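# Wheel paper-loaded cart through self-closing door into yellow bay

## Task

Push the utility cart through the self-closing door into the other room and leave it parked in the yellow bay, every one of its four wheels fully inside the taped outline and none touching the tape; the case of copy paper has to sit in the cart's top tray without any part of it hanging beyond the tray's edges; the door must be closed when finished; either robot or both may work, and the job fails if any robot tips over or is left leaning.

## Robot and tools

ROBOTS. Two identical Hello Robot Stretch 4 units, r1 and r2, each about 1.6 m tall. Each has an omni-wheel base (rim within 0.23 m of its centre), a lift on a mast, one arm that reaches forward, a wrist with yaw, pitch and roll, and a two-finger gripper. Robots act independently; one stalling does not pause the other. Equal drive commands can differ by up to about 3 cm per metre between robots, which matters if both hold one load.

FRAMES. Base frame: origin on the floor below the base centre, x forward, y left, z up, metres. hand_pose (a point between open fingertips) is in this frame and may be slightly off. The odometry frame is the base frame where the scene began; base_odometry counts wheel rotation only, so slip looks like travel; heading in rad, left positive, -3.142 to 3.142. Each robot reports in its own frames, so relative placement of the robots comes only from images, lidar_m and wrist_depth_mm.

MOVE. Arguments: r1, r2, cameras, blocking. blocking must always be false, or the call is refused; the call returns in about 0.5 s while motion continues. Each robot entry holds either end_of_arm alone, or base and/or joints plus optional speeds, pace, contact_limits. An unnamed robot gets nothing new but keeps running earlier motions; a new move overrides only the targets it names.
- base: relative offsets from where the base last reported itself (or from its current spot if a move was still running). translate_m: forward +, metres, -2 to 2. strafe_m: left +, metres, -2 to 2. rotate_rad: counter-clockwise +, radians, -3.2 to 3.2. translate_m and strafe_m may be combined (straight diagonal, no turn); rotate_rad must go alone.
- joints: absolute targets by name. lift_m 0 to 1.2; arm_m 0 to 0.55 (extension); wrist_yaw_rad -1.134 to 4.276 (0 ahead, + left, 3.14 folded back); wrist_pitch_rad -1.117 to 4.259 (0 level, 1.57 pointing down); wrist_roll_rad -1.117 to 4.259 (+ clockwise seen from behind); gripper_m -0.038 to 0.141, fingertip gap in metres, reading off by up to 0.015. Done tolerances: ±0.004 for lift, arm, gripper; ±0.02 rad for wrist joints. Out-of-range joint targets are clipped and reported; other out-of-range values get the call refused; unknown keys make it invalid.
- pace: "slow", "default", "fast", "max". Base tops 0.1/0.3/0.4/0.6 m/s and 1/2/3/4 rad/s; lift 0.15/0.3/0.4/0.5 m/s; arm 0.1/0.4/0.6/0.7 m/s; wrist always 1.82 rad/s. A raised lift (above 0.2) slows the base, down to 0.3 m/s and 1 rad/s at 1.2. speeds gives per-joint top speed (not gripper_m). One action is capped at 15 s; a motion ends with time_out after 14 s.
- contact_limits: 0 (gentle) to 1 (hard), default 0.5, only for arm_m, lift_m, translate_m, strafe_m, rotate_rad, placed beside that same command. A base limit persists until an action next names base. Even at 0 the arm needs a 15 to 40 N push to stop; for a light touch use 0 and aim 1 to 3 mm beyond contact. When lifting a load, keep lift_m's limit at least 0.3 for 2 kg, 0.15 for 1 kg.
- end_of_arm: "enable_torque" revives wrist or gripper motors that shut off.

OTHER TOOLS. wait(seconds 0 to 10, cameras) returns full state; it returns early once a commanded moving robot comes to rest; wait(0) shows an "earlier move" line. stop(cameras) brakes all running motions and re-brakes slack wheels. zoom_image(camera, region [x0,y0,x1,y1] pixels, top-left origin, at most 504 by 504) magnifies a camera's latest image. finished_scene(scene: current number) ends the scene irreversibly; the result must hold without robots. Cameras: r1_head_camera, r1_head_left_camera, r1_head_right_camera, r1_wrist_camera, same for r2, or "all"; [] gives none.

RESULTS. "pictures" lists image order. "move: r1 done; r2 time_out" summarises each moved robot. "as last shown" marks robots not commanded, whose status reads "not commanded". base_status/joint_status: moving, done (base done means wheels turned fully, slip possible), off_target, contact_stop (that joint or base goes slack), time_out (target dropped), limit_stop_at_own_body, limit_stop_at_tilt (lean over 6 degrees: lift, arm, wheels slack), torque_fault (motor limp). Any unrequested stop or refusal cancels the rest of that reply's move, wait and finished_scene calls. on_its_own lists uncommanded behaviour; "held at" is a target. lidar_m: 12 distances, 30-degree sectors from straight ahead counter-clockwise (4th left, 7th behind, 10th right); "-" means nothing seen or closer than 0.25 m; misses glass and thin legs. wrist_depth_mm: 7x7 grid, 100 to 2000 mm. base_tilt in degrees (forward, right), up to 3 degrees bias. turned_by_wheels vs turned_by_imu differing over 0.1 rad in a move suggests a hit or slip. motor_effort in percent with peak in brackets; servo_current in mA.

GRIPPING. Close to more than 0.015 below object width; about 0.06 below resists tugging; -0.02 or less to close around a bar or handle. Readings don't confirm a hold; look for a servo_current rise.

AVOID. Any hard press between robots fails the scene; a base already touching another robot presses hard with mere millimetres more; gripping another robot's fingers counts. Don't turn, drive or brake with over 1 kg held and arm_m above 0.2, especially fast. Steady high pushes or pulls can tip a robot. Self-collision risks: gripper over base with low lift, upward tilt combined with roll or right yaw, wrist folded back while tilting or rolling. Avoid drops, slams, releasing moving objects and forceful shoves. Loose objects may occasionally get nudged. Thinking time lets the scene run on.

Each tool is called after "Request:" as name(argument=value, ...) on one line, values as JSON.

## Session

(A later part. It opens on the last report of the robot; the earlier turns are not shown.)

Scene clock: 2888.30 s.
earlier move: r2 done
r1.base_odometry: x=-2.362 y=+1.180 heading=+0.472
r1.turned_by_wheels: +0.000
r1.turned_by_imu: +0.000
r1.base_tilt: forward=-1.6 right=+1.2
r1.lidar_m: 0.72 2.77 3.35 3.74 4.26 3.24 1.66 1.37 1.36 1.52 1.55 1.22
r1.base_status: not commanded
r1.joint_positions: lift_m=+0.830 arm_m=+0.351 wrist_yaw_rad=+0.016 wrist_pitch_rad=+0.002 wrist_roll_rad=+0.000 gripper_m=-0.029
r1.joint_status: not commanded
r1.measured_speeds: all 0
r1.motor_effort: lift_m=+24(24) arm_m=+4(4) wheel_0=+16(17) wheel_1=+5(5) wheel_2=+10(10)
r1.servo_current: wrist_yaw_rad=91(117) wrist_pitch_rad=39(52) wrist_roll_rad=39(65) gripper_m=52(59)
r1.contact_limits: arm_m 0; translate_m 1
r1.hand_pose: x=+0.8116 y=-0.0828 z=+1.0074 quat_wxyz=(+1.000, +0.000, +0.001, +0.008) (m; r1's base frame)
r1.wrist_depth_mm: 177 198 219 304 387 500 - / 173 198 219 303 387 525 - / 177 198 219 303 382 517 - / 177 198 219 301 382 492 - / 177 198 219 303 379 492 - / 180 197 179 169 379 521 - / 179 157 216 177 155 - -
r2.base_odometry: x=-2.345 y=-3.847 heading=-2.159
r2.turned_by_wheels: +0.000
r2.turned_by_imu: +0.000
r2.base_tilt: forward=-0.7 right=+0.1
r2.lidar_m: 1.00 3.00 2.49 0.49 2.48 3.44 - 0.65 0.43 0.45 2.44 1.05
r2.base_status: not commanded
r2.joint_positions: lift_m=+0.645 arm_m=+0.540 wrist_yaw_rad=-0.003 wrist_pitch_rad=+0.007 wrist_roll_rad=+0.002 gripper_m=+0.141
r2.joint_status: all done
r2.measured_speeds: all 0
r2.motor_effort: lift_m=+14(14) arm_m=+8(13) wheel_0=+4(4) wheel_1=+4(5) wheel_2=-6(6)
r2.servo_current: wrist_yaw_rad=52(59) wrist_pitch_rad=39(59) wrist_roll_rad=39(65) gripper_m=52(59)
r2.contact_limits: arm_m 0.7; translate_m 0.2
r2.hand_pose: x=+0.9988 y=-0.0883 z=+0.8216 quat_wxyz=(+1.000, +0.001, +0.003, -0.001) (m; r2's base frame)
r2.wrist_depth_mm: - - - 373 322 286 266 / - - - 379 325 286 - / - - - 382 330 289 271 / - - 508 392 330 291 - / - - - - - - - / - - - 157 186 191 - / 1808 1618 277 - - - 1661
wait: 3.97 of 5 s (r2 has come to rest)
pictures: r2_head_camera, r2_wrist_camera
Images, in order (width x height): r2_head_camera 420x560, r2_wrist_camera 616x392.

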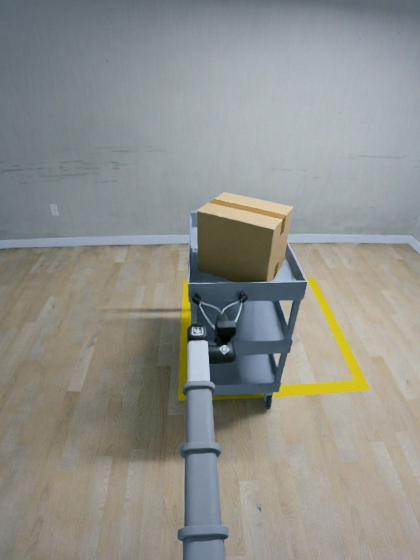

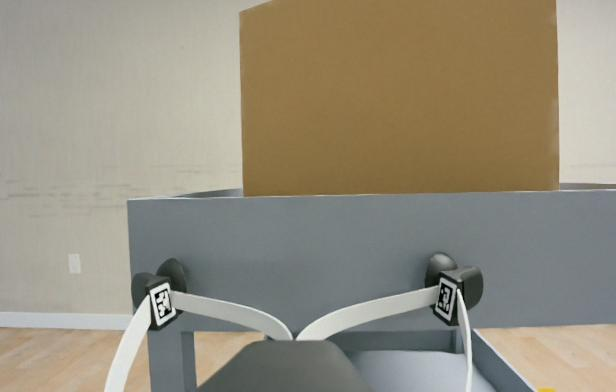

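Request:
move(blocking=false, cameras=[], r2={"joints":{"arm_m":0.30}})

Request:
wait(seconds=3, cameras=[])

Request:
move(blocking=false, cameras=[], r2={"base":{"translate_m":0.22},"pace":"slow","contact_limits":{"translate_m":0.2}})

Request:
wait(seconds=4, cameras=[])

Request:
move(blocking=false, cameras=[], r2={"joints":{"arm_m":0.49},"pace":"slow","contact_limits":{"arm_m":0.7}})

Request:
wait(seconds=5, cameras=["r2_head_camera","r2_wrist_camera","r2_head_right_camera"])

Scene clock: 2899.10 s.
move: r2 moving
r1: as last shown
r1.lidar_m: 0.72 2.76 3.36 3.75 4.23 3.24 1.65 1.37 1.34 1.51 1.55 1.19
r1.motor_effort: lift_m=+24(24) arm_m=+4(4) wheel_0=+17(17) wheel_1=+5(5) wheel_2=+9(10)
r1.servo_current: wrist_yaw_rad=98(98) wrist_pitch_rad=39(52) wrist_roll_rad=46(59) gripper_m=59(59)
r1.contact_limits: arm_m 0; translate_m 1
r1.wrist_depth_mm: 176 198 220 306 387 504 - / 173 198 220 303 387 525 - / 177 199 218 304 384 525 - / 177 198 219 303 384 521 - / 177 198 219 301 382 496 - / 180 197 180 169 382 525 - / 179 157 217 177 155 - -
r2.base_odometry: x=-2.345 y=-3.847 heading=-2.159
r2.turned_by_wheels: +0.000
r2.turned_by_imu: +0.000
r2.base_tilt: forward=-0.7 right=+0.1
r2.lidar_m: 1.00 3.00 2.49 0.50 2.49 3.44 - 0.64 0.47 0.45 2.45 1.05
r2.base_status: not commanded
r2.joint_positions: lift_m=+0.645 arm_m=+0.489 wrist_yaw_rad=-0.003 wrist_pitch_rad=+0.007 wrist_roll_rad=+0.002 gripper_m=+0.141
r2.joint_status: arm_m moving
r2.measured_speeds: translate_m=+0.000 strafe_m=+0.000 rotate_rad=+0.000 lift_m=+0.000 arm_m=-0.195 wrist_yaw_rad=+0.000 wrist_pitch_rad=+0.000 wrist_roll_rad=+0.000
r2.motor_effort: lift_m=+14(14) arm_m=-6(9) wheel_0=+4(4) wheel_1=+4(4) wheel_2=-6(6)
r2.servo_current: wrist_yaw_rad=39(59) wrist_pitch_rad=46(52) wrist_roll_rad=46(59) gripper_m=52(59)
r2.contact_limits: translate_m 0.2
r2.hand_pose: x=+0.9485 y=-0.0882 z=+0.8216 quat_wxyz=(+1.000, +0.001, +0.003, -0.001) (m; r2's base frame)
r2.wrist_depth_mm: - - - 421 362 319 - / - - - 421 366 322 - / - - - 424 368 322 - / - - - 430 370 322 - / - - - - - - - / - - 216 157 187 189 - / 1808 1708 300 - - - 1708
pictures: none
No camera images: "cameras" was empty.

Scene clock: 2900.43 s.
earlier move: r2 done
r1.base_odometry: x=-2.362 y=+1.180 heading=+0.472
r1.turned_by_wheels: +0.000
r1.turned_by_imu: +0.000
r1.base_tilt: forward=-1.6 right=+1.2
r1.lidar_m: 0.72 2.76 3.36 3.72 4.27 3.18 1.66 1.37 1.35 1.53 1.56 1.18
r1.base_status: not commanded
r1.joint_positions: lift_m=+0.830 arm_m=+0.351 wrist_yaw_rad=+0.016 wrist_pitch_rad=+0.002 wrist_roll_rad=+0.000 gripper_m=-0.029
r1.joint_status: not commanded
r1.measured_speeds: all 0
r1.motor_effort: lift_m=+24(24) arm_m=+4(4) wheel_0=+16(17) wheel_1=+5(5) wheel_2=+10(10)
r1.servo_current: wrist_yaw_rad=91(111) wrist_pitch_rad=46(52) wrist_roll_rad=46(65) gripper_m=65(65)
r1.contact_limits: arm_m 0; translate_m 1
r1.hand_pose: x=+0.8116 y=-0.0828 z=+1.0074 quat_wxyz=(+1.000, +0.000, +0.001, +0.008) (m; r1's base frame)
r1.wrist_depth_mm: 177 198 219 304 384 504 - / 173 198 219 304 384 530 - / 177 198 220 303 382 525 - / 177 198 219 304 384 492 - / 177 198 218 303 384 496 - / 180 197 180 170 379 525 - / 179 157 216 177 155 - -
r2.base_odometry: x=-2.345 y=-3.847 heading=-2.159
r2.turned_by_wheels: +0.000
r2.turned_by_imu: +0.000
r2.base_tilt: forward=-0.7 right=+0.1
r2.lidar_m: 1.01 2.98 2.50 0.49 2.48 3.43 - 0.63 0.48 0.43 2.48 1.02
r2.base_status: not commanded
r2.joint_positions: lift_m=+0.645 arm_m=+0.300 wrist_yaw_rad=-0.003 wrist_pitch_rad=+0.007 wrist_roll_rad=+0.002 gripper_m=+0.141
r2.joint_status: all done
r2.measured_speeds: all 0
r2.motor_effort: lift_m=+14(14) arm_m=-7(11) wheel_0=+3(4) wheel_1=+4(4) wheel_2=-6(6)
r2.servo_current: wrist_yaw_rad=46(59) wrist_pitch_rad=52(52) wrist_roll_rad=59(59) gripper_m=52(59)
r2.contact_limits: translate_m 0.2
r2.hand_pose: x=+0.7592 y=-0.0882 z=+0.8216 quat_wxyz=(+1.000, +0.001, +0.003, -0.001) (m; r2's base frame)
r2.wrist_depth_mm: - - - - - - - / - - - 615 530 - - / - - - 627 539 - - / - - - 627 544 647 - / - - - - - - - / - - 216 1060 196 - - / 1808 1708 1661 - - - 1618
wait: 1.33 of 3 s (r2 has come to rest)
pictures: none
No camera images: "cameras" was empty.

Scene clock: 2900.93 s.
move: r2 moving
r1: as last shown
r1.base_tilt: forward=-1.5 right=+1.2
r1.lidar_m: 0.72 2.78 3.38 3.73 4.25 3.25 1.67 1.36 1.35 1.49 1.57 1.20
r1.motor_effort: lift_m=+24(24) arm_m=+4(4) wheel_0=+17(17) wheel_1=+5(5) wheel_2=+9(10)
r1.servo_current: wrist_yaw_rad=91(104) wrist_pitch_rad=39(52) wrist_roll_rad=52(52) gripper_m=52(65)
r1.contact_limits: arm_m 0; translate_m 1
r1.wrist_depth_mm: 177 198 219 304 387 500 - / 173 198 219 304 387 525 - / 177 199 218 301 384 525 - / 176 198 219 301 382 530 - / 177 198 218 301 384 496 - / 180 197 180 178 384 521 - / 179 158 216 177 155 - -
r2.base_odometry: x=-2.352 y=-3.857 heading=-2.159
r2.turned_by_wheels: +0.000
r2.turned_by_imu: +0.000
r2.base_tilt: forward=-0.7 right=+0.0
r2.lidar_m: 0.99 2.97 2.46 0.47 2.50 3.42 - 0.64 0.46 0.46 2.46 1.02
r2.base_status: translate_m moving
r2.joint_positions: lift_m=+0.645 arm_m=+0.300 wrist_yaw_rad=-0.003 wrist_pitch_rad=+0.007 wrist_roll_rad=+0.002 gripper_m=+0.141
r2.joint_status: not commanded
r2.measured_speeds: translate_m=+0.048 strafe_m=+0.000 rotate_rad=-0.001 lift_m=+0.000 arm_m=+0.000 wrist_yaw_rad=+0.000 wrist_pitch_rad=+0.000 wrist_roll_rad=+0.000
r2.motor_effort: lift_m=+14(14) arm_m=-7(7) wheel_0=+5(9) wheel_1=+4(6) wheel_2=-8(10)
r2.servo_current: wrist_yaw_rad=46(59) wrist_pitch_rad=52(52) wrist_roll_rad=46(59) gripper_m=52(52)
r2.contact_limits: translate_m 0.2
r2.hand_pose: x=+0.7592 y=-0.0882 z=+0.8216 quat_wxyz=(+1.000, +0.001, +0.003, -0.001) (m; r2's base frame)
r2.wrist_depth_mm: - - - - - - - / - - - 609 525 - - / - - - 603 525 - - / - - - 621 535 609 - / - - - - - - - / - - 484 1060 197 - - / 1863 1756 1708 - - - -
pictures: none
No camera images: "cameras" was empty.

Scene clock: 2903.90 s.
earlier move: r2 done
r1.base_odometry: x=-2.362 y=+1.180 heading=+0.472
r1.turned_by_wheels: +0.000
r1.turned_by_imu: +0.000
r1.base_tilt: forward=-1.6 right=+1.2
r1.lidar_m: 0.72 2.74 3.36 3.74 4.26 3.20 1.66 1.37 1.36 1.51 1.55 1.20
r1.base_status: not commanded
r1.joint_positions: lift_m=+0.830 arm_m=+0.351 wrist_yaw_rad=+0.016 wrist_pitch_rad=+0.002 wrist_roll_rad=+0.000 gripper_m=-0.029
r1.joint_status: not commanded
r1.measured_speeds: all 0
r1.motor_effort: lift_m=+24(24) arm_m=+4(4) wheel_0=+17(17) wheel_1=+5(5) wheel_2=+9(10)
r1.servo_current: wrist_yaw_rad=85(111) wrist_pitch_rad=39(52) wrist_roll_rad=59(65) gripper_m=52(65)
r1.contact_limits: arm_m 0; translate_m 1
r1.hand_pose: x=+0.8116 y=-0.0828 z=+1.0074 quat_wxyz=(+1.000, +0.000, +0.001, +0.008) (m; r1's base frame)
r1.wrist_depth_mm: 177 198 219 306 384 504 - / 173 199 219 303 384 530 - / 177 198 218 304 384 525 - / 177 198 219 303 382 521 - / 176 198 219 301 382 492 - / 180 196 180 169 382 525 - / 180 157 217 178 155 - -
r2.base_odometry: x=-2.467 y=-4.029 heading=-2.159
r2.turned_by_wheels: +0.000
r2.turned_by_imu: +0.001
r2.base_tilt: forward=-0.6 right=+0.0
r2.lidar_m: 0.78 2.77 2.46 0.61 0.53 3.43 - 0.64 0.52 0.71 2.49 0.81
r2.base_status: done
r2.joint_positions: lift_m=+0.645 arm_m=+0.300 wrist_yaw_rad=-0.003 wrist_pitch_rad=+0.007 wrist_roll_rad=+0.002 gripper_m=+0.141
r2.joint_status: not commanded
r2.measured_speeds: all 0
r2.motor_effort: lift_m=+14(14) arm_m=-7(7) wheel_0=+5(9) wheel_1=+4(8) wheel_2=-5(11)
r2.servo_current: wrist_yaw_rad=46(65) wrist_pitch_rad=52(52) wrist_roll_rad=46(65) gripper_m=52(59)
r2.contact_limits: translate_m 0.2
r2.hand_pose: x=+0.7592 y=-0.0882 z=+0.8216 quat_wxyz=(+1.000, +0.001, +0.003, -0.001) (m; r2's base frame)
r2.wrist_depth_mm: - - - 397 342 301 - / - - - 402 345 304 - / - - - 402 347 304 - / - - - 404 349 309 - / - - - - - - - / - - 196 157 187 189 - / 1808 1708 276 - - - 1708
wait: 2.97 of 4 s (r2 has come to rest)
pictures: none
No camera images: "cameras" was empty.

Scene clock: 2904.40 s.
move: r2 moving
r1: as last shown
r1.base_tilt: forward=-1.6 right=+1.3
r1.lidar_m: 0.72 2.74 3.36 3.77 4.23 3.23 1.66 1.36 1.35 1.51 1.55 1.20
r1.motor_effort: lift_m=+24(24) arm_m=+4(4) wheel_0=+17(17) wheel_1=+4(5) wheel_2=+10(10)
r1.servo_current: wrist_yaw_rad=85(104) wrist_pitch_rad=46(52) wrist_roll_rad=46(65) gripper_m=46(59)
r1.contact_limits: arm_m 0; translate_m 1
r1.wrist_depth_mm: 176 198 219 303 389 504 - / 173 198 219 304 387 530 - / 177 198 219 303 384 525 - / 177 198 218 301 382 496 - / 177 197 218 303 384 496 - / 181 196 179 169 384 525 - / 179 157 216 178 155 - -
r2.base_odometry: x=-2.467 y=-4.029 heading=-2.159
r2.turned_by_wheels: +0.000
r2.turned_by_imu: +0.000
r2.base_tilt: forward=-0.6 right=+0.1
r2.lidar_m: 0.77 2.74 2.46 0.62 0.53 3.41 - 0.64 0.52 0.71 2.46 0.83
r2.base_status: not commanded
r2.joint_positions: lift_m=+0.645 arm_m=+0.312 wrist_yaw_rad=-0.003 wrist_pitch_rad=+0.007 wrist_roll_rad=+0.002 gripper_m=+0.141
r2.joint_status: arm_m moving
r2.measured_speeds: translate_m=+0.000 strafe_m=+0.000 rotate_rad=+0.000 lift_m=+0.000 arm_m=+0.049 wrist_yaw_rad=+0.000 wrist_pitch_rad=+0.000 wrist_roll_rad=+0.000
r2.motor_effort: lift_m=+14(14) arm_m=+7(9) wheel_0=+5(5) wheel_1=+4(4) wheel_2=-5(6)
r2.servo_current: wrist_yaw_rad=39(52) wrist_pitch_rad=52(52) wrist_roll_rad=46(65) gripper_m=52(59)
r2.contact_limits: arm_m 0.7; translate_m 0.2
r2.hand_pose: x=+0.7715 y=-0.0882 z=+0.8216 quat_wxyz=(+1.000, +0.001, +0.003, -0.001) (m; r2's base frame)
r2.wrist_depth_mm: - - - 384 334 290 273 / - - - 387 334 294 - / - - - 392 338 297 - / - - - 399 342 296 - / - - - - - - - / - - 196 157 187 187 - / 1808 1618 273 - - - 1708
pictures: none
No camera images: "cameras" was empty.

Scene clock: 2907.07 s.
earlier move: r2 done
r1.base_odometry: x=-2.362 y=+1.180 heading=+0.472
r1.turned_by_wheels: +0.000
r1.turned_by_imu: +0.000
r1.base_tilt: forward=-1.6 right=+1.2
r1.lidar_m: 0.73 2.76 3.38 3.76 4.27 3.21 1.67 1.37 1.35 1.52 1.54 1.19
r1.base_status: not commanded
r1.joint_positions: lift_m=+0.830 arm_m=+0.351 wrist_yaw_rad=+0.016 wrist_pitch_rad=+0.002 wrist_roll_rad=+0.000 gripper_m=-0.029
r1.joint_status: not commanded
r1.measured_speeds: all 0
r1.on_its_own: wrist_yaw_rad is at rest, and its servo_current (117 mA) is outside its rest range (0 to 104 mA)
r1.motor_effort: lift_m=+24(24) arm_m=+4(4) wheel_0=+17(17) wheel_1=+5(5) wheel_2=+9(10)
r1.servo_current: wrist_yaw_rad=117(117) wrist_pitch_rad=33(52) wrist_roll_rad=52(72) gripper_m=59(59)
r1.contact_limits: arm_m 0; translate_m 1
r1.hand_pose: x=+0.8116 y=-0.0828 z=+1.0074 quat_wxyz=(+1.000, +0.000, +0.001, +0.008) (m; r1's base frame)
r1.wrist_depth_mm: 177 198 219 307 389 500 - / 173 198 218 303 384 530 - / 177 198 219 303 387 525 - / 177 198 218 301 382 530 - / 177 198 219 303 382 496 - / 181 197 180 169 379 525 - / 179 157 217 177 155 - -
r2.base_odometry: x=-2.467 y=-4.029 heading=-2.159
r2.turned_by_wheels: +0.000
r2.turned_by_imu: +0.000
r2.base_tilt: forward=-0.6 right=+0.1
r2.lidar_m: 0.94 2.77 2.47 0.60 0.52 3.43 - 0.66 0.51 0.71 2.48 0.99
r2.base_status: not commanded
r2.joint_positions: lift_m=+0.645 arm_m=+0.490 wrist_yaw_rad=-0.003 wrist_pitch_rad=+0.007 wrist_roll_rad=+0.002 gripper_m=+0.141
r2.joint_status: all done
r2.measured_speeds: all 0
r2.motor_effort: lift_m=+14(14) arm_m=+8(14) wheel_0=+4(6) wheel_1=+3(4) wheel_2=-5(6)
r2.servo_current: wrist_yaw_rad=52(59) wrist_pitch_rad=52(52) wrist_roll_rad=59(65) gripper_m=59(59)
r2.contact_limits: arm_m 0.7; translate_m 0.2
r2.hand_pose: x=+0.9488 y=-0.0883 z=+0.8216 quat_wxyz=(+1.000, +0.001, +0.003, -0.001) (m; r2's base frame)
r2.wrist_depth_mm: - - - 382 332 290 266 / - - - 384 332 293 268 / - - - 387 334 296 271 / - - 427 397 338 298 - / - - - - - - - / - 201 - - 186 190 - / 1863 1756 252 - - - 1708
wait: 2.67 of 5 s (r2 has come to rest)
pictures: r2_head_camera, r2_head_right_camera, r2_wrist_camera
Images, in order (width x height): r2_head_camera 420x560, r2_head_right_camera 420x672, r2_wrist_camera 616x392.

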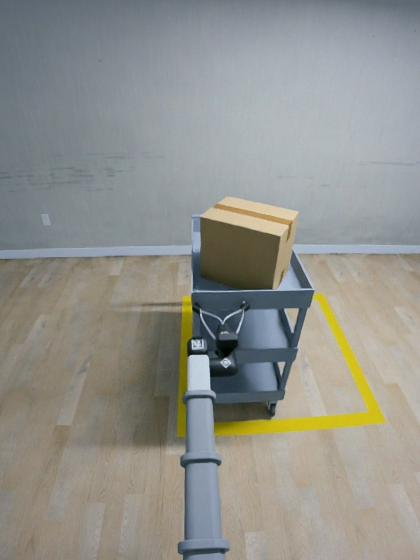

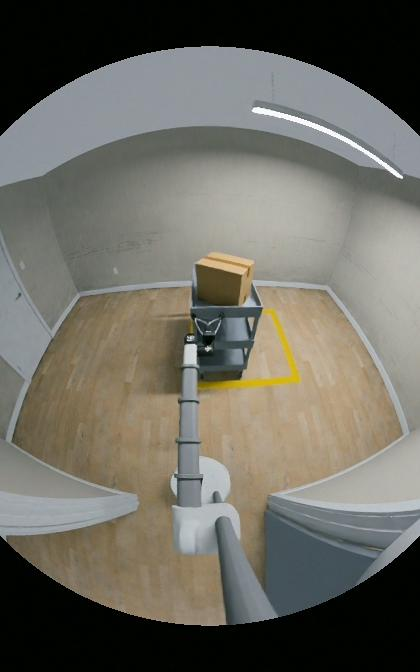

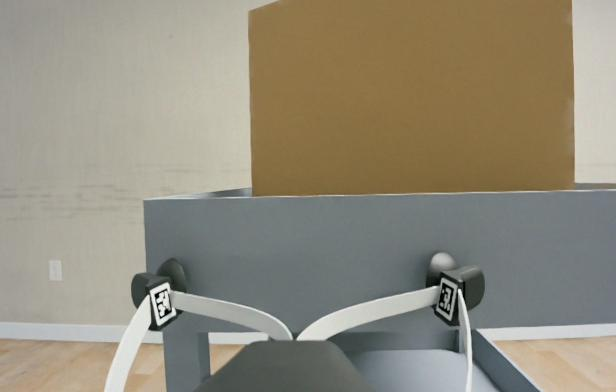

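Request:
move(blocking=false, cameras=[], r2={"joints":{"arm_m":0.548},"pace":"slow","contact_limits":{"arm_m":0.7}})

Request:
wait(seconds=3, cameras=[])

Request:
move(blocking=false, cameras=[], r2={"joints":{"arm_m":0.1}})

Request:
wait(seconds=3, cameras=["r2_head_camera"])

Scene clock: 2913.83 s.
move: r2 moving
r1.base_odometry: x=-2.362 y=+1.180 heading=+0.472
r1.turned_by_wheels: +0.000
r1.turned_by_imu: +0.000
r1.base_tilt: forward=-1.6 right=+1.2
r1.lidar_m: 0.69 2.77 3.36 3.76 4.24 3.22 1.65 1.37 1.35 1.50 1.56 1.18
r1.base_status: not commanded
r1.joint_positions: lift_m=+0.830 arm_m=+0.351 wrist_yaw_rad=+0.016 wrist_pitch_rad=+0.002 wrist_roll_rad=+0.000 gripper_m=-0.029
r1.joint_status: not commanded
r1.measured_speeds: all 0
r1.motor_effort: lift_m=+24(24) arm_m=+4(4) wheel_0=+16(17) wheel_1=+5(5) wheel_2=+9(10)
r1.servo_current: wrist_yaw_rad=85(98) wrist_pitch_rad=46(46) wrist_roll_rad=52(59) gripper_m=52(65)
r1.contact_limits: arm_m 0; translate_m 1
r1.hand_pose: x=+0.8116 y=-0.0828 z=+1.0074 quat_wxyz=(+1.000, +0.000, +0.001, +0.008) (m; r1's base frame)
r1.wrist_depth_mm: 177 198 219 304 387 504 - / 173 198 217 304 384 525 - / 177 198 220 303 382 525 - / 177 198 218 304 382 492 - / 176 198 218 303 382 496 - / 180 197 180 169 382 525 - / 179 157 216 177 155 - -
r2.base_odometry: x=-2.467 y=-4.029 heading=-2.159
r2.turned_by_wheels: +0.000
r2.turned_by_imu: +0.000
r2.base_tilt: forward=-0.6 right=+0.1
r2.lidar_m: 0.96 2.74 2.48 0.61 0.52 3.43 - 0.64 0.52 0.70 2.46 0.99
r2.base_status: not commanded
r2.joint_positions: lift_m=+0.645 arm_m=+0.502 wrist_yaw_rad=-0.003 wrist_pitch_rad=+0.007 wrist_roll_rad=+0.002 gripper_m=+0.141
r2.joint_status: arm_m moving
r2.measured_speeds: translate_m=+0.000 strafe_m=+0.000 rotate_rad=+0.000 lift_m=+0.000 arm_m=+0.049 wrist_yaw_rad=+0.000 wrist_pitch_rad=+0.000 wrist_roll_rad=+0.000
r2.motor_effort: lift_m=+14(14) arm_m=+7(12) wheel_0=+5(5) wheel_1=+3(3) wheel_2=-5(5)
r2.servo_current: wrist_yaw_rad=46(65) wrist_pitch_rad=46(52) wrist_roll_rad=46(59) gripper_m=59(59)
r2.contact_limits: arm_m 0.7; translate_m 0.2
r2.hand_pose: x=+0.9614 y=-0.0883 z=+0.8216 quat_wxyz=(+1.000, +0.001, +0.003, -0.001) (m; r2's base frame)
r2.wrist_depth_mm: - - - 379 329 289 266 / - - - 379 332 291 264 / - - - 384 336 294 270 / - - 424 397 338 296 - / - - - - - - - / - 190 176 - 185 190 - / 1808 1618 252 - - - 1708
pictures: none
No camera images: "cameras" was empty.

Scene clock: 2915.13 s.
earlier move: r2 done
r1.base_odometry: x=-2.362 y=+1.180 heading=+0.472
r1.turned_by_wheels: +0.000
r1.turned_by_imu: +0.000
r1.base_tilt: forward=-1.6 right=+1.2
r1.lidar_m: 0.72 2.77 3.36 3.78 4.26 3.20 1.69 1.36 1.35 1.51 1.54 1.17
r1.base_status: not commanded
r1.joint_positions: lift_m=+0.830 arm_m=+0.351 wrist_yaw_rad=+0.016 wrist_pitch_rad=+0.002 wrist_roll_rad=+0.000 gripper_m=-0.029
r1.joint_status: not commanded
r1.measured_speeds: all 0
r1.motor_effort: lift_m=+24(24) arm_m=+4(4) wheel_0=+16(17) wheel_1=+5(5) wheel_2=+9(10)
r1.servo_current: wrist_yaw_rad=78(104) wrist_pitch_rad=39(46) wrist_roll_rad=46(65) gripper_m=46(65)
r1.contact_limits: arm_m 0; translate_m 1
r1.hand_pose: x=+0.8116 y=-0.0828 z=+1.0074 quat_wxyz=(+1.000, +0.000, +0.001, +0.008) (m; r1's base frame)
r1.wrist_depth_mm: 177 198 220 304 389 504 - / 173 198 219 304 384 530 - / 177 198 219 304 384 525 - / 177 198 219 303 387 496 - / 177 198 219 303 384 492 - / 180 197 180 169 382 521 - / 179 157 217 178 155 - -
r2.base_odometry: x=-2.467 y=-4.029 heading=-2.159
r2.turned_by_wheels: +0.000
r2.turned_by_imu: +0.000
r2.base_tilt: forward=-0.6 right=+0.1
r2.lidar_m: 1.02 2.75 2.45 0.60 0.53 3.40 - 0.67 0.51 0.71 2.46 1.04
r2.base_status: not commanded
r2.joint_positions: lift_m=+0.645 arm_m=+0.547 wrist_yaw_rad=-0.003 wrist_pitch_rad=+0.007 wrist_roll_rad=+0.002 gripper_m=+0.141
r2.joint_status: all done
r2.measured_speeds: all 0
r2.motor_effort: lift_m=+14(14) arm_m=+8(12) wheel_0=+5(5) wheel_1=+3(4) wheel_2=-5(5)
r2.servo_current: wrist_yaw_rad=52(65) wrist_pitch_rad=46(52) wrist_roll_rad=46(65) gripper_m=52(59)
r2.contact_limits: arm_m 0.7; translate_m 0.2
r2.hand_pose: x=+1.0063 y=-0.0883 z=+0.8216 quat_wxyz=(+1.000, +0.001, +0.003, -0.001) (m; r2's base frame)
r2.wrist_depth_mm: - - - 382 332 293 267 / - - - 384 336 294 268 / - - - 392 336 297 271 / - - 430 392 340 300 - / - - - - - - - / - 190 - 157 186 186 - / 1708 1708 253 - - - 1661
wait: 1.30 of 3 s (r2 has come to rest)
pictures: none
No camera images: "cameras" was empty.

Scene clock: 2915.63 s.
move: r2 moving
r1: as last shown
r1.base_tilt: forward=-1.6 right=+1.3
r1.lidar_m: 0.73 2.74 3.36 3.76 4.24 3.21 1.67 1.36 1.35 1.51 1.55 1.19
r1.motor_effort: lift_m=+24(24) arm_m=+4(4) wheel_0=+16(17) wheel_1=+5(5) wheel_2=+10(10)
r1.servo_current: wrist_yaw_rad=85(104) wrist_pitch_rad=46(46) wrist_roll_rad=59(78) gripper_m=52(65)
r1.contact_limits: arm_m 0; translate_m 1
r1.wrist_depth_mm: 176 198 219 306 387 504 - / 173 198 219 304 384 521 - / 177 198 219 304 384 525 - / 176 198 220 303 384 525 - / 177 198 218 303 382 496 - / 181 198 180 169 382 521 - / 179 157 217 178 155 - -
r2.base_odometry: x=-2.467 y=-4.029 heading=-2.159
r2.turned_by_wheels: +0.000
r2.turned_by_imu: +0.000
r2.base_tilt: forward=-0.6 right=+0.1
r2.lidar_m: 1.01 2.78 2.45 0.60 0.54 3.43 - 0.66 0.52 0.69 2.47 1.04
r2.base_status: not commanded
r2.joint_positions: lift_m=+0.645 arm_m=+0.497 wrist_yaw_rad=-0.003 wrist_pitch_rad=+0.007 wrist_roll_rad=+0.002 gripper_m=+0.141
r2.joint_status: arm_m moving
r2.measured_speeds: translate_m=+0.000 strafe_m=+0.000 rotate_rad=+0.000 lift_m=+0.000 arm_m=-0.195 wrist_yaw_rad=+0.000 wrist_pitch_rad=+0.000 wrist_roll_rad=+0.000
r2.motor_effort: lift_m=+14(14) arm_m=-4(11) wheel_0=+5(5) wheel_1=+3(4) wheel_2=-5(5)
r2.servo_current: wrist_yaw_rad=46(52) wrist_pitch_rad=46(52) wrist_roll_rad=46(59) gripper_m=46(59)
r2.contact_limits: translate_m 0.2
r2.hand_pose: x=+0.9560 y=-0.0882 z=+0.8216 quat_wxyz=(+1.000, +0.001, +0.003, -0.001) (m; r2's base frame)
r2.wrist_depth_mm: - - - 427 370 325 - / - - - 430 373 327 306 / - - - 433 377 330 306 / - - - 436 377 332 - / - - - - - - - / - 197 216 157 187 185 - / 1863 1708 315 - - - 1661
pictures: none
No camera images: "cameras" was empty.

Scene clock: 2917.53 s.
earlier move: r2 done
r1.base_odometry: x=-2.362 y=+1.180 heading=+0.472
r1.turned_by_wheels: +0.000
r1.turned_by_imu: +0.000
r1.base_tilt: forward=-1.6 right=+1.2
r1.lidar_m: 0.74 2.77 3.36 3.73 4.24 3.24 1.65 1.36 1.34 1.49 1.56 1.19
r1.base_status: not commanded
r1.joint_positions: lift_m=+0.830 arm_m=+0.351 wrist_yaw_rad=+0.016 wrist_pitch_rad=+0.002 wrist_roll_rad=+0.000 gripper_m=-0.029
r1.joint_status: not commanded
r1.measured_speeds: all 0
r1.motor_effort: lift_m=+24(24) arm_m=+4(4) wheel_0=+16(17) wheel_1=+5(5) wheel_2=+9(10)
r1.servo_current: wrist_yaw_rad=98(104) wrist_pitch_rad=39(46) wrist_roll_rad=52(78) gripper_m=52(65)
r1.contact_limits: arm_m 0; translate_m 1
r1.hand_pose: x=+0.8116 y=-0.0828 z=+1.0074 quat_wxyz=(+1.000, +0.000, +0.001, +0.008) (m; r1's base frame)
r1.wrist_depth_mm: 177 198 219 303 389 504 - / 173 198 220 304 384 530 - / 177 198 219 303 384 525 - / 177 198 219 303 384 525 - / 177 199 219 301 382 496 - / 180 198 179 169 382 525 - / 180 158 216 177 155 - -
r2.base_odometry: x=-2.467 y=-4.029 heading=-2.159
r2.turned_by_wheels: +0.000
r2.turned_by_imu: +0.000
r2.base_tilt: forward=-0.6 right=+0.1
r2.lidar_m: 1.00 2.77 2.45 0.61 0.53 3.40 - 0.65 0.52 0.68 2.46 1.06
r2.base_status: not commanded
r2.joint_positions: lift_m=+0.645 arm_m=+0.100 wrist_yaw_rad=-0.003 wrist_pitch_rad=+0.007 wrist_roll_rad=+0.002 gripper_m=+0.141
r2.joint_status: all done
r2.measured_speeds: all 0
r2.motor_effort: lift_m=+14(14) arm_m=-7(11) wheel_0=+5(5) wheel_1=+3(4) wheel_2=-5(5)
r2.servo_current: wrist_yaw_rad=46(65) wrist_pitch_rad=52(52) wrist_roll_rad=52(65) gripper_m=52(59)
r2.contact_limits: translate_m 0.2
r2.hand_pose: x=+0.5592 y=-0.0882 z=+0.8216 quat_wxyz=(+1.000, +0.001, +0.003, -0.001) (m; r2's base frame)
r2.wrist_depth_mm: - - - - - - - / - - - - 798 - - / - - - 831 750 - - / - - - 820 - - - / - - - - - - - / - - - 160 187 204 - / 1808 1708 1921 - - - 1756
wait: 1.90 of 3 s (r2 has come to rest)
pictures: r2_head_camera
Images, in order (width x height): r2_head_camera 420x560.

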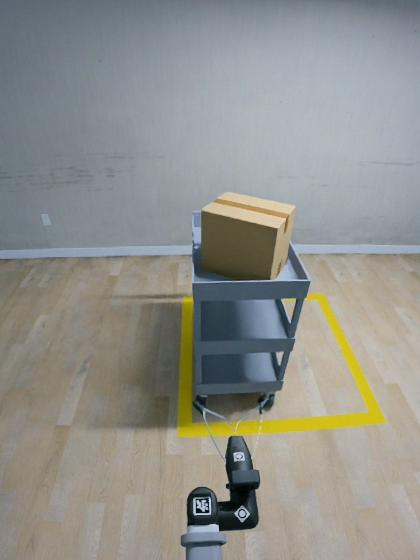

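Request:
move(blocking=false, cameras=[], r2={"base":{"translate_m":0.18},"joints":{"arm_m":0.05}})

Request:
wait(seconds=4, cameras=[])

Request:
move(blocking=false, cameras=[], r2={"base":{"strafe_m":1.0}})

Request:
wait(seconds=8, cameras=[])

Request:
move(blocking=false, cameras=[], r2={"base":{"rotate_rad":-1.571}})

Request:
wait(seconds=6, cameras=["r2_head_camera","r2_head_left_camera"])

Scene clock: 2935.77 s.
move: r2 moving
r1: as last shown
r1.lidar_m: 0.72 2.76 3.36 3.75 4.26 3.23 1.65 1.35 1.36 1.51 1.53 1.18
r1.motor_effort: lift_m=+24(24) arm_m=+4(4) wheel_0=+17(17) wheel_1=+5(5) wheel_2=+10(10)
r1.servo_current: wrist_yaw_rad=98(104) wrist_pitch_rad=46(46) wrist_roll_rad=46(59) gripper_m=52(59)
r1.contact_limits: arm_m 0; translate_m 1
r1.wrist_depth_mm: 176 199 219 304 389 500 - / 173 198 220 306 384 525 - / 177 198 219 304 384 530 - / 177 198 219 303 379 492 - / 177 198 218 303 379 496 - / 180 196 179 169 382 521 - / 179 157 217 178 155 - -
r2.base_odometry: x=-2.485 y=-4.056 heading=-2.159
r2.turned_by_wheels: +0.000
r2.turned_by_imu: +0.001
r2.base_tilt: forward=-0.7 right=+0.1
r2.lidar_m: 0.96 2.73 2.45 0.81 0.54 3.43 - 0.64 0.53 0.83 2.47 1.00
r2.base_status: translate_m moving
r2.joint_positions: lift_m=+0.645 arm_m=+0.059 wrist_yaw_rad=-0.003 wrist_pitch_rad=+0.007 wrist_roll_rad=+0.002 gripper_m=+0.141
r2.joint_status: arm_m moving
r2.measured_speeds: translate_m=+0.123 strafe_m=-0.001 rotate_rad=-0.002 lift_m=+0.000 arm_m=-0.088 wrist_yaw_rad=+0.000 wrist_pitch_rad=+0.000 wrist_roll_rad=+0.000
r2.motor_effort: lift_m=+14(14) arm_m=-8(12) wheel_0=+4(10) wheel_1=+5(7) wheel_2=-13(13)
r2.servo_current: wrist_yaw_rad=46(59) wrist_pitch_rad=52(52) wrist_roll_rad=59(59) gripper_m=46(59)
r2.hand_pose: x=+0.5176 y=-0.0882 z=+0.8216 quat_wxyz=(+1.000, +0.001, +0.003, -0.001) (m; r2's base frame)
r2.wrist_depth_mm: - - - - - - - / - - - - 798 - - / - - - 854 750 - - / - - - 842 768 - - / - - - - - - - / - - - 160 187 204 - / 1863 1708 1863 - - - 1708
pictures: none
No camera images: "cameras" was empty.

Scene clock: 2937.27 s.
earlier move: r2 done
r1.base_odometry: x=-2.362 y=+1.180 heading=+0.472
r1.turned_by_wheels: +0.000
r1.turned_by_imu: +0.000
r1.base_tilt: forward=-1.6 right=+1.3
r1.lidar_m: 0.74 2.76 3.37 3.75 4.27 3.22 1.68 1.36 1.36 1.48 1.55 1.20
r1.base_status: not commanded
r1.joint_positions: lift_m=+0.830 arm_m=+0.351 wrist_yaw_rad=+0.016 wrist_pitch_rad=+0.002 wrist_roll_rad=+0.000 gripper_m=-0.029
r1.joint_status: not commanded
r1.measured_speeds: all 0
r1.motor_effort: lift_m=+24(24) arm_m=+4(4) wheel_0=+17(17) wheel_1=+5(5) wheel_2=+9(10)
r1.servo_current: wrist_yaw_rad=98(111) wrist_pitch_rad=39(52) wrist_roll_rad=39(59) gripper_m=59(59)
r1.contact_limits: arm_m 0; translate_m 1
r1.hand_pose: x=+0.8116 y=-0.0828 z=+1.0074 quat_wxyz=(+1.000, +0.000, +0.001, +0.008) (m; r1's base frame)
r1.wrist_depth_mm: 176 198 220 304 387 504 - / 173 198 220 304 387 525 - / 177 198 220 304 384 530 - / 177 198 218 303 382 525 - / 177 198 219 303 382 492 - / 180 197 180 169 379 525 - / 179 157 217 178 156 - -
r2.base_odometry: x=-2.567 y=-4.179 heading=-2.159
r2.turned_by_wheels: +0.000
r2.turned_by_imu: +0.000
r2.base_tilt: forward=-0.7 right=+0.1
r2.lidar_m: 0.81 2.58 2.47 1.34 0.62 3.85 - 0.65 0.61 1.44 2.48 0.87
r2.base_status: done
r2.joint_positions: lift_m=+0.645 arm_m=+0.050 wrist_yaw_rad=-0.003 wrist_pitch_rad=+0.007 wrist_roll_rad=+0.002 gripper_m=+0.141
r2.joint_status: all done
r2.measured_speeds: all 0
r2.motor_effort: lift_m=+14(14) arm_m=-7(12) wheel_0=+4(10) wheel_1=+2(9) wheel_2=-2(14)
r2.servo_current: wrist_yaw_rad=46(59) wrist_pitch_rad=46(59) wrist_roll_rad=39(59) gripper_m=46(59)
r2.hand_pose: x=+0.5092 y=-0.0882 z=+0.8216 quat_wxyz=(+1.000, +0.001, +0.003, -0.001) (m; r2's base frame)
r2.wrist_depth_mm: - - - - - - - / - - - - 609 - - / - - - 707 621 - - / - - - 723 615 - - / - - - - - - - / - - 569 166 187 187 - / 1808 1756 1808 - - - 1708
wait: 1.50 of 4 s (r2 has come to rest)
pictures: none
No camera images: "cameras" was empty.

Scene clock: 2937.77 s.
move: r2 moving
r1: as last shown
r1.lidar_m: 0.73 2.77 3.35 3.77 4.26 3.20 1.68 1.33 1.36 1.52 1.54 1.20
r1.motor_effort: lift_m=+24(24) arm_m=+4(4) wheel_0=+16(17) wheel_1=+5(5) wheel_2=+9(10)
r1.servo_current: wrist_yaw_rad=104(104) wrist_pitch_rad=39(46) wrist_roll_rad=46(46) gripper_m=52(59)
r1.contact_limits: arm_m 0; translate_m 1
r1.wrist_depth_mm: 176 198 219 304 387 504 - / 173 198 219 304 384 530 - / 177 198 219 304 384 525 - / 177 198 218 303 384 521 - / 177 198 219 301 382 492 - / 181 197 179 178 382 525 - / 180 158 217 177 155 - -
r2.base_odometry: x=-2.537 y=-4.199 heading=-2.159
r2.turned_by_wheels: +0.000
r2.turned_by_imu: +0.000
r2.base_tilt: forward=-0.7 right=+0.1
r2.lidar_m: 0.84 2.57 2.39 1.32 0.59 3.96 - 0.70 0.64 1.43 2.52 0.87
r2.base_status: strafe_m moving
r2.joint_positions: lift_m=+0.645 arm_m=+0.050 wrist_yaw_rad=-0.003 wrist_pitch_rad=+0.007 wrist_roll_rad=+0.002 gripper_m=+0.141
r2.joint_status: not commanded
r2.measured_speeds: translate_m=+0.000 strafe_m=+0.140 rotate_rad=+0.001 lift_m=+0.000 arm_m=+0.000 wrist_yaw_rad=+0.000 wrist_pitch_rad=+0.000 wrist_roll_rad=+0.000
r2.motor_effort: lift_m=+14(14) arm_m=-7(7) wheel_0=-6(14) wheel_1=+12(12) wheel_2=+1(2)
r2.servo_current: wrist_yaw_rad=46(59) wrist_pitch_rad=46(52) wrist_roll_rad=59(59) gripper_m=52(59)
r2.hand_pose: x=+0.5092 y=-0.0882 z=+0.8216 quat_wxyz=(+1.000, +0.001, +0.003, -0.001) (m; r2's base frame)
r2.wrist_depth_mm: - - - - - - - / - - - - 627 - - / - - - 723 627 - - / - - - 723 627 - - / - - - - - - - / - - - 160 187 204 - / 1863 1756 1808 - - - 1618
pictures: none
No camera images: "cameras" was empty.

Scene clock: 2941.93 s.
earlier move: r2 done
r1.base_odometry: x=-2.362 y=+1.180 heading=+0.472
r1.turned_by_wheels: +0.000
r1.turned_by_imu: +0.000
r1.base_tilt: forward=-1.6 right=+1.2
r1.lidar_m: 0.70 2.74 3.35 3.77 4.25 3.21 1.64 1.35 1.35 1.53 1.55 1.18
r1.base_status: not commanded
r1.joint_positions: lift_m=+0.830 arm_m=+0.351 wrist_yaw_rad=+0.016 wrist_pitch_rad=+0.002 wrist_roll_rad=+0.000 gripper_m=-0.029
r1.joint_status: not commanded
r1.measured_speeds: all 0
r1.motor_effort: lift_m=+24(24) arm_m=+4(4) wheel_0=+16(17) wheel_1=+5(5) wheel_2=+9(10)
r1.servo_current: wrist_yaw_rad=91(111) wrist_pitch_rad=39(52) wrist_roll_rad=59(78) gripper_m=52(65)
r1.contact_limits: arm_m 0; translate_m 1
r1.hand_pose: x=+0.8116 y=-0.0828 z=+1.0074 quat_wxyz=(+1.000, +0.000, +0.001, +0.008) (m; r1's base frame)
r1.wrist_depth_mm: 176 198 219 306 389 504 - / 173 198 220 304 384 530 - / 177 198 219 304 387 521 - / 178 198 219 303 382 530 - / 177 198 218 301 382 496 - / 180 198 179 169 384 525 - / 179 158 218 177 155 - -
r2.base_odometry: x=-1.735 y=-4.734 heading=-2.159
r2.turned_by_wheels: +0.000
r2.turned_by_imu: +0.000
r2.base_tilt: forward=-0.6 right=+0.1
r2.lidar_m: 2.47 1.88 1.42 1.28 0.49 0.34 0.32 0.33 0.48 1.52 1.29 1.38
r2.base_status: done
r2.joint_positions: lift_m=+0.645 arm_m=+0.050 wrist_yaw_rad=-0.003 wrist_pitch_rad=+0.007 wrist_roll_rad=+0.002 gripper_m=+0.141
r2.joint_status: not commanded
r2.measured_speeds: all 0
r2.motor_effort: lift_m=+15(15) arm_m=-7(7) wheel_0=-2(14) wheel_1=+3(12) wheel_2=+0(2)
r2.servo_current: wrist_yaw_rad=52(59) wrist_pitch_rad=52(59) wrist_roll_rad=46(59) gripper_m=52(59)
r2.hand_pose: x=+0.5092 y=-0.0882 z=+0.8215 quat_wxyz=(+1.000, +0.001, +0.003, -0.001) (m; r2's base frame)
r2.wrist_depth_mm: - - - - - - - / - - - - - - - / - - - - - - - / - - - - - - - / - - - - - - - / - - - - - - - / 1756 1756 1863 - 1756 1708 1708
wait: 4.17 of 8 s (r2 has come to rest)
pictures: none
No camera images: "cameras" was empty.

Scene clock: 2942.43 s.
move: r2 moving
r1: as last shown
r1.lidar_m: 0.72 2.75 3.37 3.73 4.28 3.25 1.63 1.37 1.36 1.50 1.55 1.17
r1.motor_effort: lift_m=+24(24) arm_m=+4(4) wheel_0=+17(17) wheel_1=+5(5) wheel_2=+9(10)
r1.servo_current: wrist_yaw_rad=91(104) wrist_pitch_rad=46(52) wrist_roll_rad=65(65) gripper_m=52(59)
r1.contact_limits: arm_m 0; translate_m 1
r1.wrist_depth_mm: 177 197 219 304 389 504 - / 172 199 219 304 382 530 - / 177 198 219 303 387 525 - / 177 198 218 301 382 492 - / 177 198 218 303 384 492 - / 180 197 180 169 382 525 - / 180 158 216 177 155 - -
r2.base_odometry: x=-1.735 y=-4.734 heading=-2.410
r2.turned_by_wheels: -0.251
r2.turned_by_imu: -0.244
r2.base_tilt: forward=-0.7 right=+0.1
r2.lidar_m: 2.48 2.48 1.59 1.38 0.68 0.39 0.32 0.32 0.40 1.53 1.65 1.29
r2.base_status: rotate_rad moving
r2.joint_positions: lift_m=+0.645 arm_m=+0.050 wrist_yaw_rad=-0.003 wrist_pitch_rad=+0.007 wrist_roll_rad=+0.002 gripper_m=+0.141
r2.joint_status: not commanded
r2.measured_speeds: translate_m=-0.001 strafe_m=+0.000 rotate_rad=-0.973 lift_m=+0.000 arm_m=+0.000 wrist_yaw_rad=+0.000 wrist_pitch_rad=+0.000 wrist_roll_rad=+0.000
r2.motor_effort: lift_m=+15(15) arm_m=-7(7) wheel_0=+7(11) wheel_1=+11(11) wheel_2=+10(11)
r2.servo_current: wrist_yaw_rad=33(59) wrist_pitch_rad=46(52) wrist_roll_rad=59(59) gripper_m=59(59)
r2.hand_pose: x=+0.5093 y=-0.0882 z=+0.8215 quat_wxyz=(+1.000, +0.001, +0.003, -0.001) (m; r2's base frame)
r2.wrist_depth_mm: - - - - - - - / - - - - - - - / - - - - - - - / - - - - - - - / - - - - - - - / - - - - - 1078 - / 1863 1708 1921 - 1756 1537 -
pictures: none
No camera images: "cameras" was empty.

Scene clock: 2944.00 s.
earlier move: r2 done
r1.base_odometry: x=-2.362 y=+1.180 heading=+0.472
r1.turned_by_wheels: +0.000
r1.turned_by_imu: +0.000
r1.base_tilt: forward=-1.6 right=+1.3
r1.lidar_m: 0.72 2.74 3.36 3.76 4.26 3.20 1.68 1.36 1.36 1.52 1.53 1.18
r1.base_status: not commanded
r1.joint_positions: lift_m=+0.830 arm_m=+0.351 wrist_yaw_rad=+0.016 wrist_pitch_rad=+0.002 wrist_roll_rad=+0.000 gripper_m=-0.029
r1.joint_status: not commanded
r1.measured_speeds: all 0
r1.motor_effort: lift_m=+24(24) arm_m=+4(4) wheel_0=+16(17) wheel_1=+5(5) wheel_2=+9(10)
r1.servo_current: wrist_yaw_rad=104(104) wrist_pitch_rad=39(52) wrist_roll_rad=52(65) gripper_m=52(59)
r1.contact_limits: arm_m 0; translate_m 1
r1.hand_pose: x=+0.8116 y=-0.0828 z=+1.0074 quat_wxyz=(+1.000, +0.000, +0.001, +0.008) (m; r1's base frame)
r1.wrist_depth_mm: 177 198 219 304 384 504 - / 174 199 219 304 384 525 - / 177 198 219 304 384 525 - / 177 198 219 301 384 521 - / 177 197 218 303 379 496 - / 181 196 179 169 382 521 - / 179 158 217 178 155 - -
r2.base_odometry: x=-1.735 y=-4.734 heading=+2.554
r2.turned_by_wheels: -1.319
r2.turned_by_imu: -1.284
r2.base_tilt: forward=-0.7 right=+0.1
r2.lidar_m: 1.52 1.29 1.40 2.48 1.87 1.43 1.22 0.47 0.34 0.32 0.35 0.49
r2.base_status: done
r2.joint_positions: lift_m=+0.645 arm_m=+0.050 wrist_yaw_rad=-0.003 wrist_pitch_rad=+0.007 wrist_roll_rad=+0.002 gripper_m=+0.141
r2.joint_status: not commanded
r2.measured_speeds: all 0
r2.motor_effort: lift_m=+15(15) arm_m=-7(7) wheel_0=+3(11) wheel_1=+3(11) wheel_2=+5(11)
r2.servo_current: wrist_yaw_rad=46(59) wrist_pitch_rad=52(52) wrist_roll_rad=39(59) gripper_m=46(59)
r2.hand_pose: x=+0.5093 y=-0.0882 z=+0.8215 quat_wxyz=(+1.000, +0.001, +0.003, -0.001) (m; r2's base frame)
r2.wrist_depth_mm: - - - - 1229 - - / - - - - - - - / - - - - - - - / - - - - - - - / - - - - - - - / - - - - 191 185 - / 1808 1756 1863 - - - -
wait: 1.57 of 6 s (r2 has come to rest)
pictures: r2_head_camera, r2_head_left_camera
Images, in order (width x height): r2_head_camera 420x560, r2_head_left_camera 420x672.

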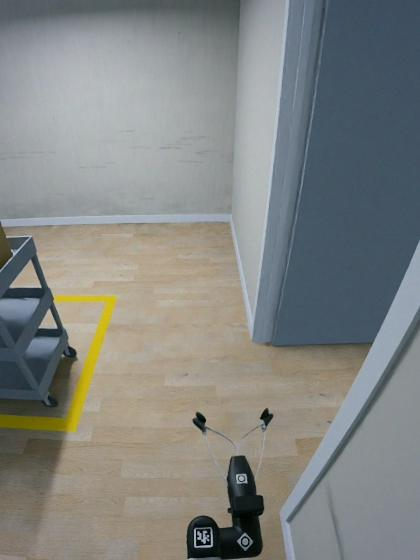

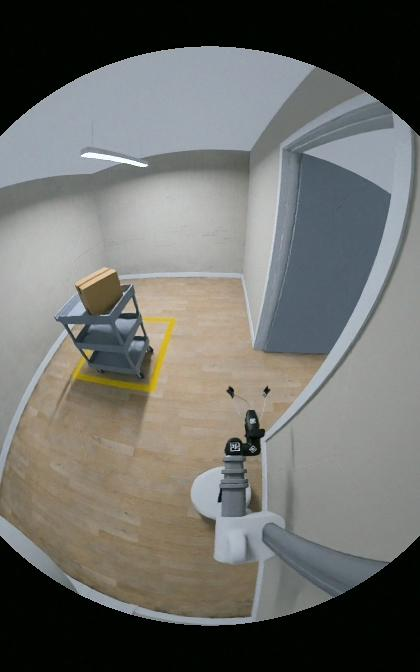

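Request:
move(blocking=false, cameras=[], r2={"base":{"strafe_m":1.1}})

Request:
wait(seconds=8, cameras=["r2_head_camera","r2_head_left_camera"])

Scene clock: 2949.40 s.
move: r2 moving
r1: as last shown
r1.lidar_m: 0.72 2.76 3.36 3.75 4.27 3.22 1.64 1.35 1.34 1.52 1.56 1.21
r1.motor_effort: lift_m=+24(24) arm_m=+4(4) wheel_0=+17(17) wheel_1=+4(5) wheel_2=+9(10)
r1.servo_current: wrist_yaw_rad=98(98) wrist_pitch_rad=39(52) wrist_roll_rad=59(65) gripper_m=52(59)
r1.contact_limits: arm_m 0; translate_m 1
r1.wrist_depth_mm: 177 198 219 303 387 500 - / 173 198 219 304 387 525 - / 177 198 220 304 387 525 - / 176 198 218 301 384 500 - / 177 198 219 301 382 492 - / 180 197 179 169 382 525 - / 179 158 217 177 155 - -
r2.base_odometry: x=-1.755 y=-4.764 heading=+2.554
r2.turned_by_wheels: +0.000
r2.turned_by_imu: +0.000
r2.base_tilt: forward=-0.6 right=+0.1
r2.lidar_m: 1.56 1.27 1.41 2.43 1.89 1.44 1.37 0.49 0.38 0.34 0.38 0.54
r2.base_status: strafe_m moving
r2.joint_positions: lift_m=+0.645 arm_m=+0.050 wrist_yaw_rad=-0.003 wrist_pitch_rad=+0.007 wrist_roll_rad=+0.002 gripper_m=+0.141
r2.joint_status: not commanded
r2.measured_speeds: translate_m=+0.001 strafe_m=+0.142 rotate_rad=-0.008 lift_m=+0.000 arm_m=+0.000 wrist_yaw_rad=+0.000 wrist_pitch_rad=+0.000 wrist_roll_rad=+0.000
r2.motor_effort: lift_m=+15(15) arm_m=-6(7) wheel_0=-10(10) wheel_1=+11(12) wheel_2=+0(5)
r2.servo_current: wrist_yaw_rad=52(59) wrist_pitch_rad=39(46) wrist_roll_rad=52(65) gripper_m=52(52)
r2.hand_pose: x=+0.5093 y=-0.0882 z=+0.8215 quat_wxyz=(+1.000, +0.001, +0.003, -0.001) (m; r2's base frame)
r2.wrist_depth_mm: - - - - - - - / - - - - - - - / - - - - - - - / - - - - - - - / - - - - 1229 - - / - - - - 212 185 - / 1808 1808 1863 - - - -
pictures: none
No camera images: "cameras" was empty.

Scene clock: 2953.90 s.
earlier move: r2 done
r1.base_odometry: x=-2.362 y=+1.180 heading=+0.472
r1.turned_by_wheels: +0.000
r1.turned_by_imu: +0.000
r1.base_tilt: forward=-1.6 right=+1.3
r1.lidar_m: 0.73 2.76 3.36 3.75 4.27 3.20 1.64 1.35 1.36 1.50 1.56 1.23
r1.base_status: not commanded
r1.joint_positions: lift_m=+0.830 arm_m=+0.351 wrist_yaw_rad=+0.016 wrist_pitch_rad=+0.002 wrist_roll_rad=+0.000 gripper_m=-0.029
r1.joint_status: not commanded
r1.measured_speeds: all 0
r1.motor_effort: lift_m=+24(24) arm_m=+4(4) wheel_0=+17(17) wheel_1=+5(5) wheel_2=+9(10)
r1.servo_current: wrist_yaw_rad=85(104) wrist_pitch_rad=46(52) wrist_roll_rad=59(65) gripper_m=52(59)
r1.contact_limits: arm_m 0; translate_m 1
r1.hand_pose: x=+0.8116 y=-0.0828 z=+1.0074 quat_wxyz=(+1.000, +0.000, +0.001, +0.008) (m; r1's base frame)
r1.wrist_depth_mm: 177 198 220 307 389 504 - / 173 198 218 304 387 535 - / 177 198 219 304 384 525 - / 177 198 219 301 384 521 - / 177 198 218 301 382 496 - / 180 198 179 169 379 525 - / 180 158 217 177 155 - -
r2.base_odometry: x=-2.345 y=-5.649 heading=+2.554
r2.turned_by_wheels: +0.000
r2.turned_by_imu: +0.001
r2.base_tilt: forward=-0.7 right=+0.1
r2.lidar_m: 0.99 1.03 1.44 1.37 1.47 1.38 1.32 1.39 1.47 1.41 1.47 2.08
r2.base_status: done
r2.joint_positions: lift_m=+0.645 arm_m=+0.050 wrist_yaw_rad=-0.003 wrist_pitch_rad=+0.007 wrist_roll_rad=+0.002 gripper_m=+0.141
r2.joint_status: not commanded
r2.measured_speeds: all 0
r2.motor_effort: lift_m=+15(15) arm_m=-7(7) wheel_0=+0(14) wheel_1=+1(13) wheel_2=+0(5)
r2.servo_current: wrist_yaw_rad=46(59) wrist_pitch_rad=39(52) wrist_roll_rad=59(65) gripper_m=52(59)
r2.hand_pose: x=+0.5093 y=-0.0882 z=+0.8215 quat_wxyz=(+1.000, +0.001, +0.003, -0.001) (m; r2's base frame)
r2.wrist_depth_mm: - - - - - - - / - - - - - - - / - - - 768 - - - / - - - 778 - - - / - - - - - - - / - 741 - 157 211 - - / 1708 1708 - - 1661 1708 1756
wait: 4.50 of 8 s (r2 has come to rest)
pictures: r2_head_camera, r2_head_left_camera
Images, in order (width x height): r2_head_camera 420x560, r2_head_left_camera 420x672.

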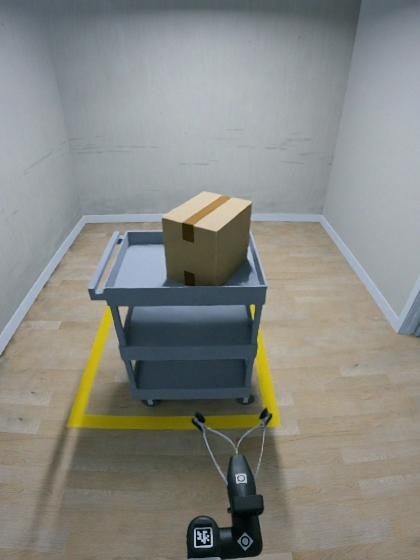

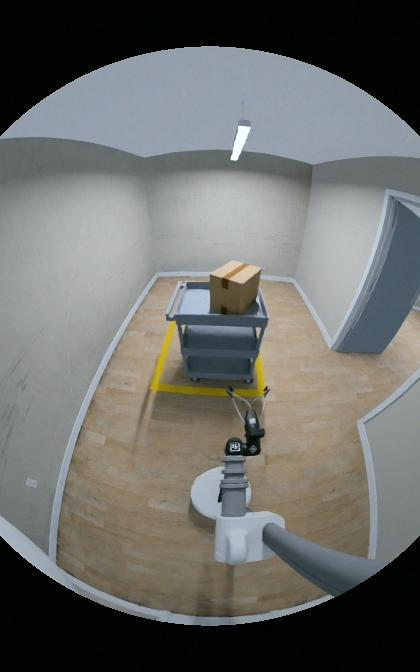

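Request:
move(blocking=false, cameras=[], r2={"base":{"translate_m":0.25,"strafe_m":0.09},"pace":"slow"})

Request:
wait(seconds=5, cameras=["r2_head_camera","r2_wrist_camera"])

Scene clock: 2962.77 s.
move: r2 moving
r1: as last shown
r1.base_tilt: forward=-1.6 right=+1.2
r1.lidar_m: 0.72 2.73 3.37 3.74 4.24 3.25 1.66 1.35 1.35 1.52 1.55 1.22
r1.motor_effort: lift_m=+24(24) arm_m=+4(4) wheel_0=+16(17) wheel_1=+4(5) wheel_2=+9(10)
r1.servo_current: wrist_yaw_rad=91(104) wrist_pitch_rad=39(46) wrist_roll_rad=39(52) gripper_m=52(59)
r1.contact_limits: arm_m 0; translate_m 1
r1.wrist_depth_mm: 177 198 219 303 387 504 - / 173 198 220 303 387 530 - / 177 199 219 304 384 521 - / 177 198 219 303 382 521 - / 177 198 219 303 379 488 - / 181 196 180 169 382 521 - / 180 157 217 177 155 - -
r2.base_odometry: x=-2.357 y=-5.646 heading=+2.555
r2.turned_by_wheels: +0.000
r2.turned_by_imu: +0.001
r2.base_tilt: forward=-0.7 right=+0.1
r2.lidar_m: 0.97 1.03 1.43 1.39 1.44 1.42 1.36 1.41 1.48 1.43 1.48 1.02
r2.base_status: translate_m moving; strafe_m moving
r2.joint_positions: lift_m=+0.645 arm_m=+0.050 wrist_yaw_rad=-0.003 wrist_pitch_rad=+0.007 wrist_roll_rad=+0.002 gripper_m=+0.141
r2.joint_status: not commanded
r2.measured_speeds: translate_m=+0.049 strafe_m=+0.018 rotate_rad=+0.002 lift_m=+0.000 arm_m=+0.000 wrist_yaw_rad=+0.000 wrist_pitch_rad=+0.000 wrist_roll_rad=+0.000
r2.motor_effort: lift_m=+15(15) arm_m=-7(7) wheel_0=+7(8) wheel_1=+8(8) wheel_2=-9(10)
r2.servo_current: wrist_yaw_rad=59(59) wrist_pitch_rad=52(52) wrist_roll_rad=46(59) gripper_m=46(52)
r2.hand_pose: x=+0.5093 y=-0.0882 z=+0.8215 quat_wxyz=(+1.000, +0.001, +0.003, -0.001) (m; r2's base frame)
r2.wrist_depth_mm: - - - - - - - / - - - - - - - / - - - 759 - - - / - - - 768 - - - / - - - - - - - / - 732 196 166 199 - - / 1708 1708 - - 1708 1708 1708
pictures: none
No camera images: "cameras" was empty.

Scene clock: 2966.13 s.
earlier move: r2 done
r1.base_odometry: x=-2.362 y=+1.180 heading=+0.472
r1.turned_by_wheels: +0.000
r1.turned_by_imu: +0.000
r1.base_tilt: forward=-1.6 right=+1.2
r1.lidar_m: 0.73 2.76 3.37 3.76 4.27 3.23 1.65 1.37 1.35 1.52 1.55 1.20
r1.base_status: not commanded
r1.joint_positions: lift_m=+0.830 arm_m=+0.351 wrist_yaw_rad=+0.016 wrist_pitch_rad=+0.002 wrist_roll_rad=+0.000 gripper_m=-0.029
r1.joint_status: not commanded
r1.measured_speeds: all 0
r1.motor_effort: lift_m=+24(24) arm_m=+4(4) wheel_0=+16(17) wheel_1=+5(5) wheel_2=+9(10)
r1.servo_current: wrist_yaw_rad=104(111) wrist_pitch_rad=46(46) wrist_roll_rad=20(72) gripper_m=52(65)
r1.contact_limits: arm_m 0; translate_m 1
r1.hand_pose: x=+0.8116 y=-0.0828 z=+1.0074 quat_wxyz=(+1.000, +0.000, +0.001, +0.008) (m; r1's base frame)
r1.wrist_depth_mm: 177 199 219 304 389 504 - / 173 198 219 303 382 530 - / 177 198 219 303 384 530 - / 177 198 218 304 382 521 - / 177 197 218 303 382 488 - / 180 196 180 169 382 521 - / 179 157 217 177 154 - -
r2.base_odometry: x=-2.602 y=-5.586 heading=+2.555
r2.turned_by_wheels: +0.000
r2.turned_by_imu: +0.001
r2.base_tilt: forward=-0.7 right=+0.0
r2.lidar_m: 0.73 0.74 1.35 1.28 1.37 1.68 1.55 1.66 1.58 1.50 1.99 0.76
r2.base_status: done
r2.joint_positions: lift_m=+0.645 arm_m=+0.050 wrist_yaw_rad=-0.003 wrist_pitch_rad=+0.007 wrist_roll_rad=+0.002 gripper_m=+0.141
r2.joint_status: not commanded
r2.measured_speeds: all 0
r2.motor_effort: lift_m=+15(15) arm_m=-7(7) wheel_0=+3(11) wheel_1=+5(9) wheel_2=-5(11)
r2.servo_current: wrist_yaw_rad=39(59) wrist_pitch_rad=46(59) wrist_roll_rad=52(72) gripper_m=46(59)
r2.hand_pose: x=+0.5093 y=-0.0882 z=+0.8215 quat_wxyz=(+1.000, +0.001, +0.003, -0.001) (m; r2's base frame)
r2.wrist_depth_mm: - - - - - - - / - - - 544 564 - - / - - - 549 564 - - / 484 473 469 462 455 452 - / 480 473 466 - 455 452 - / - 219 216 - 891 455 - / 1618 723 - - - 778 1708
wait: 3.37 of 5 s (r2 has come to rest)
pictures: r2_head_camera, r2_wrist_camera
Images, in order (width x height): r2_head_camera 420x560, r2_wrist_camera 616x392.

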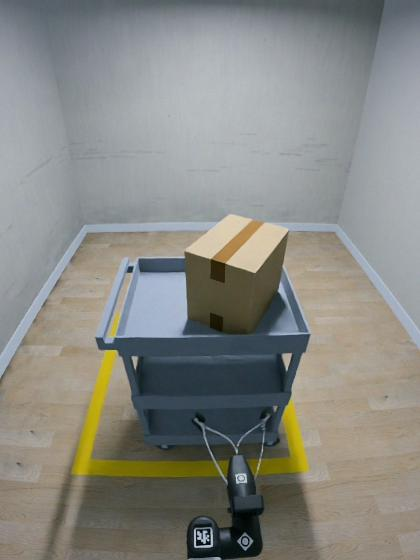

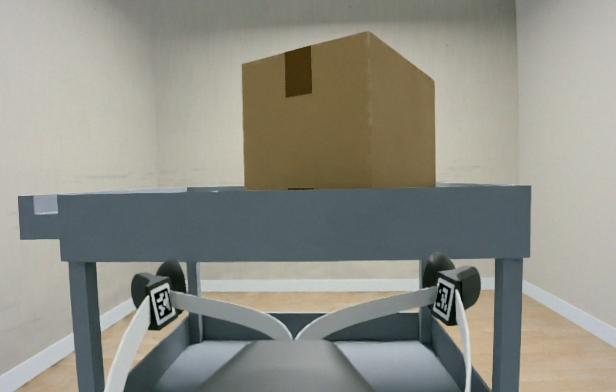

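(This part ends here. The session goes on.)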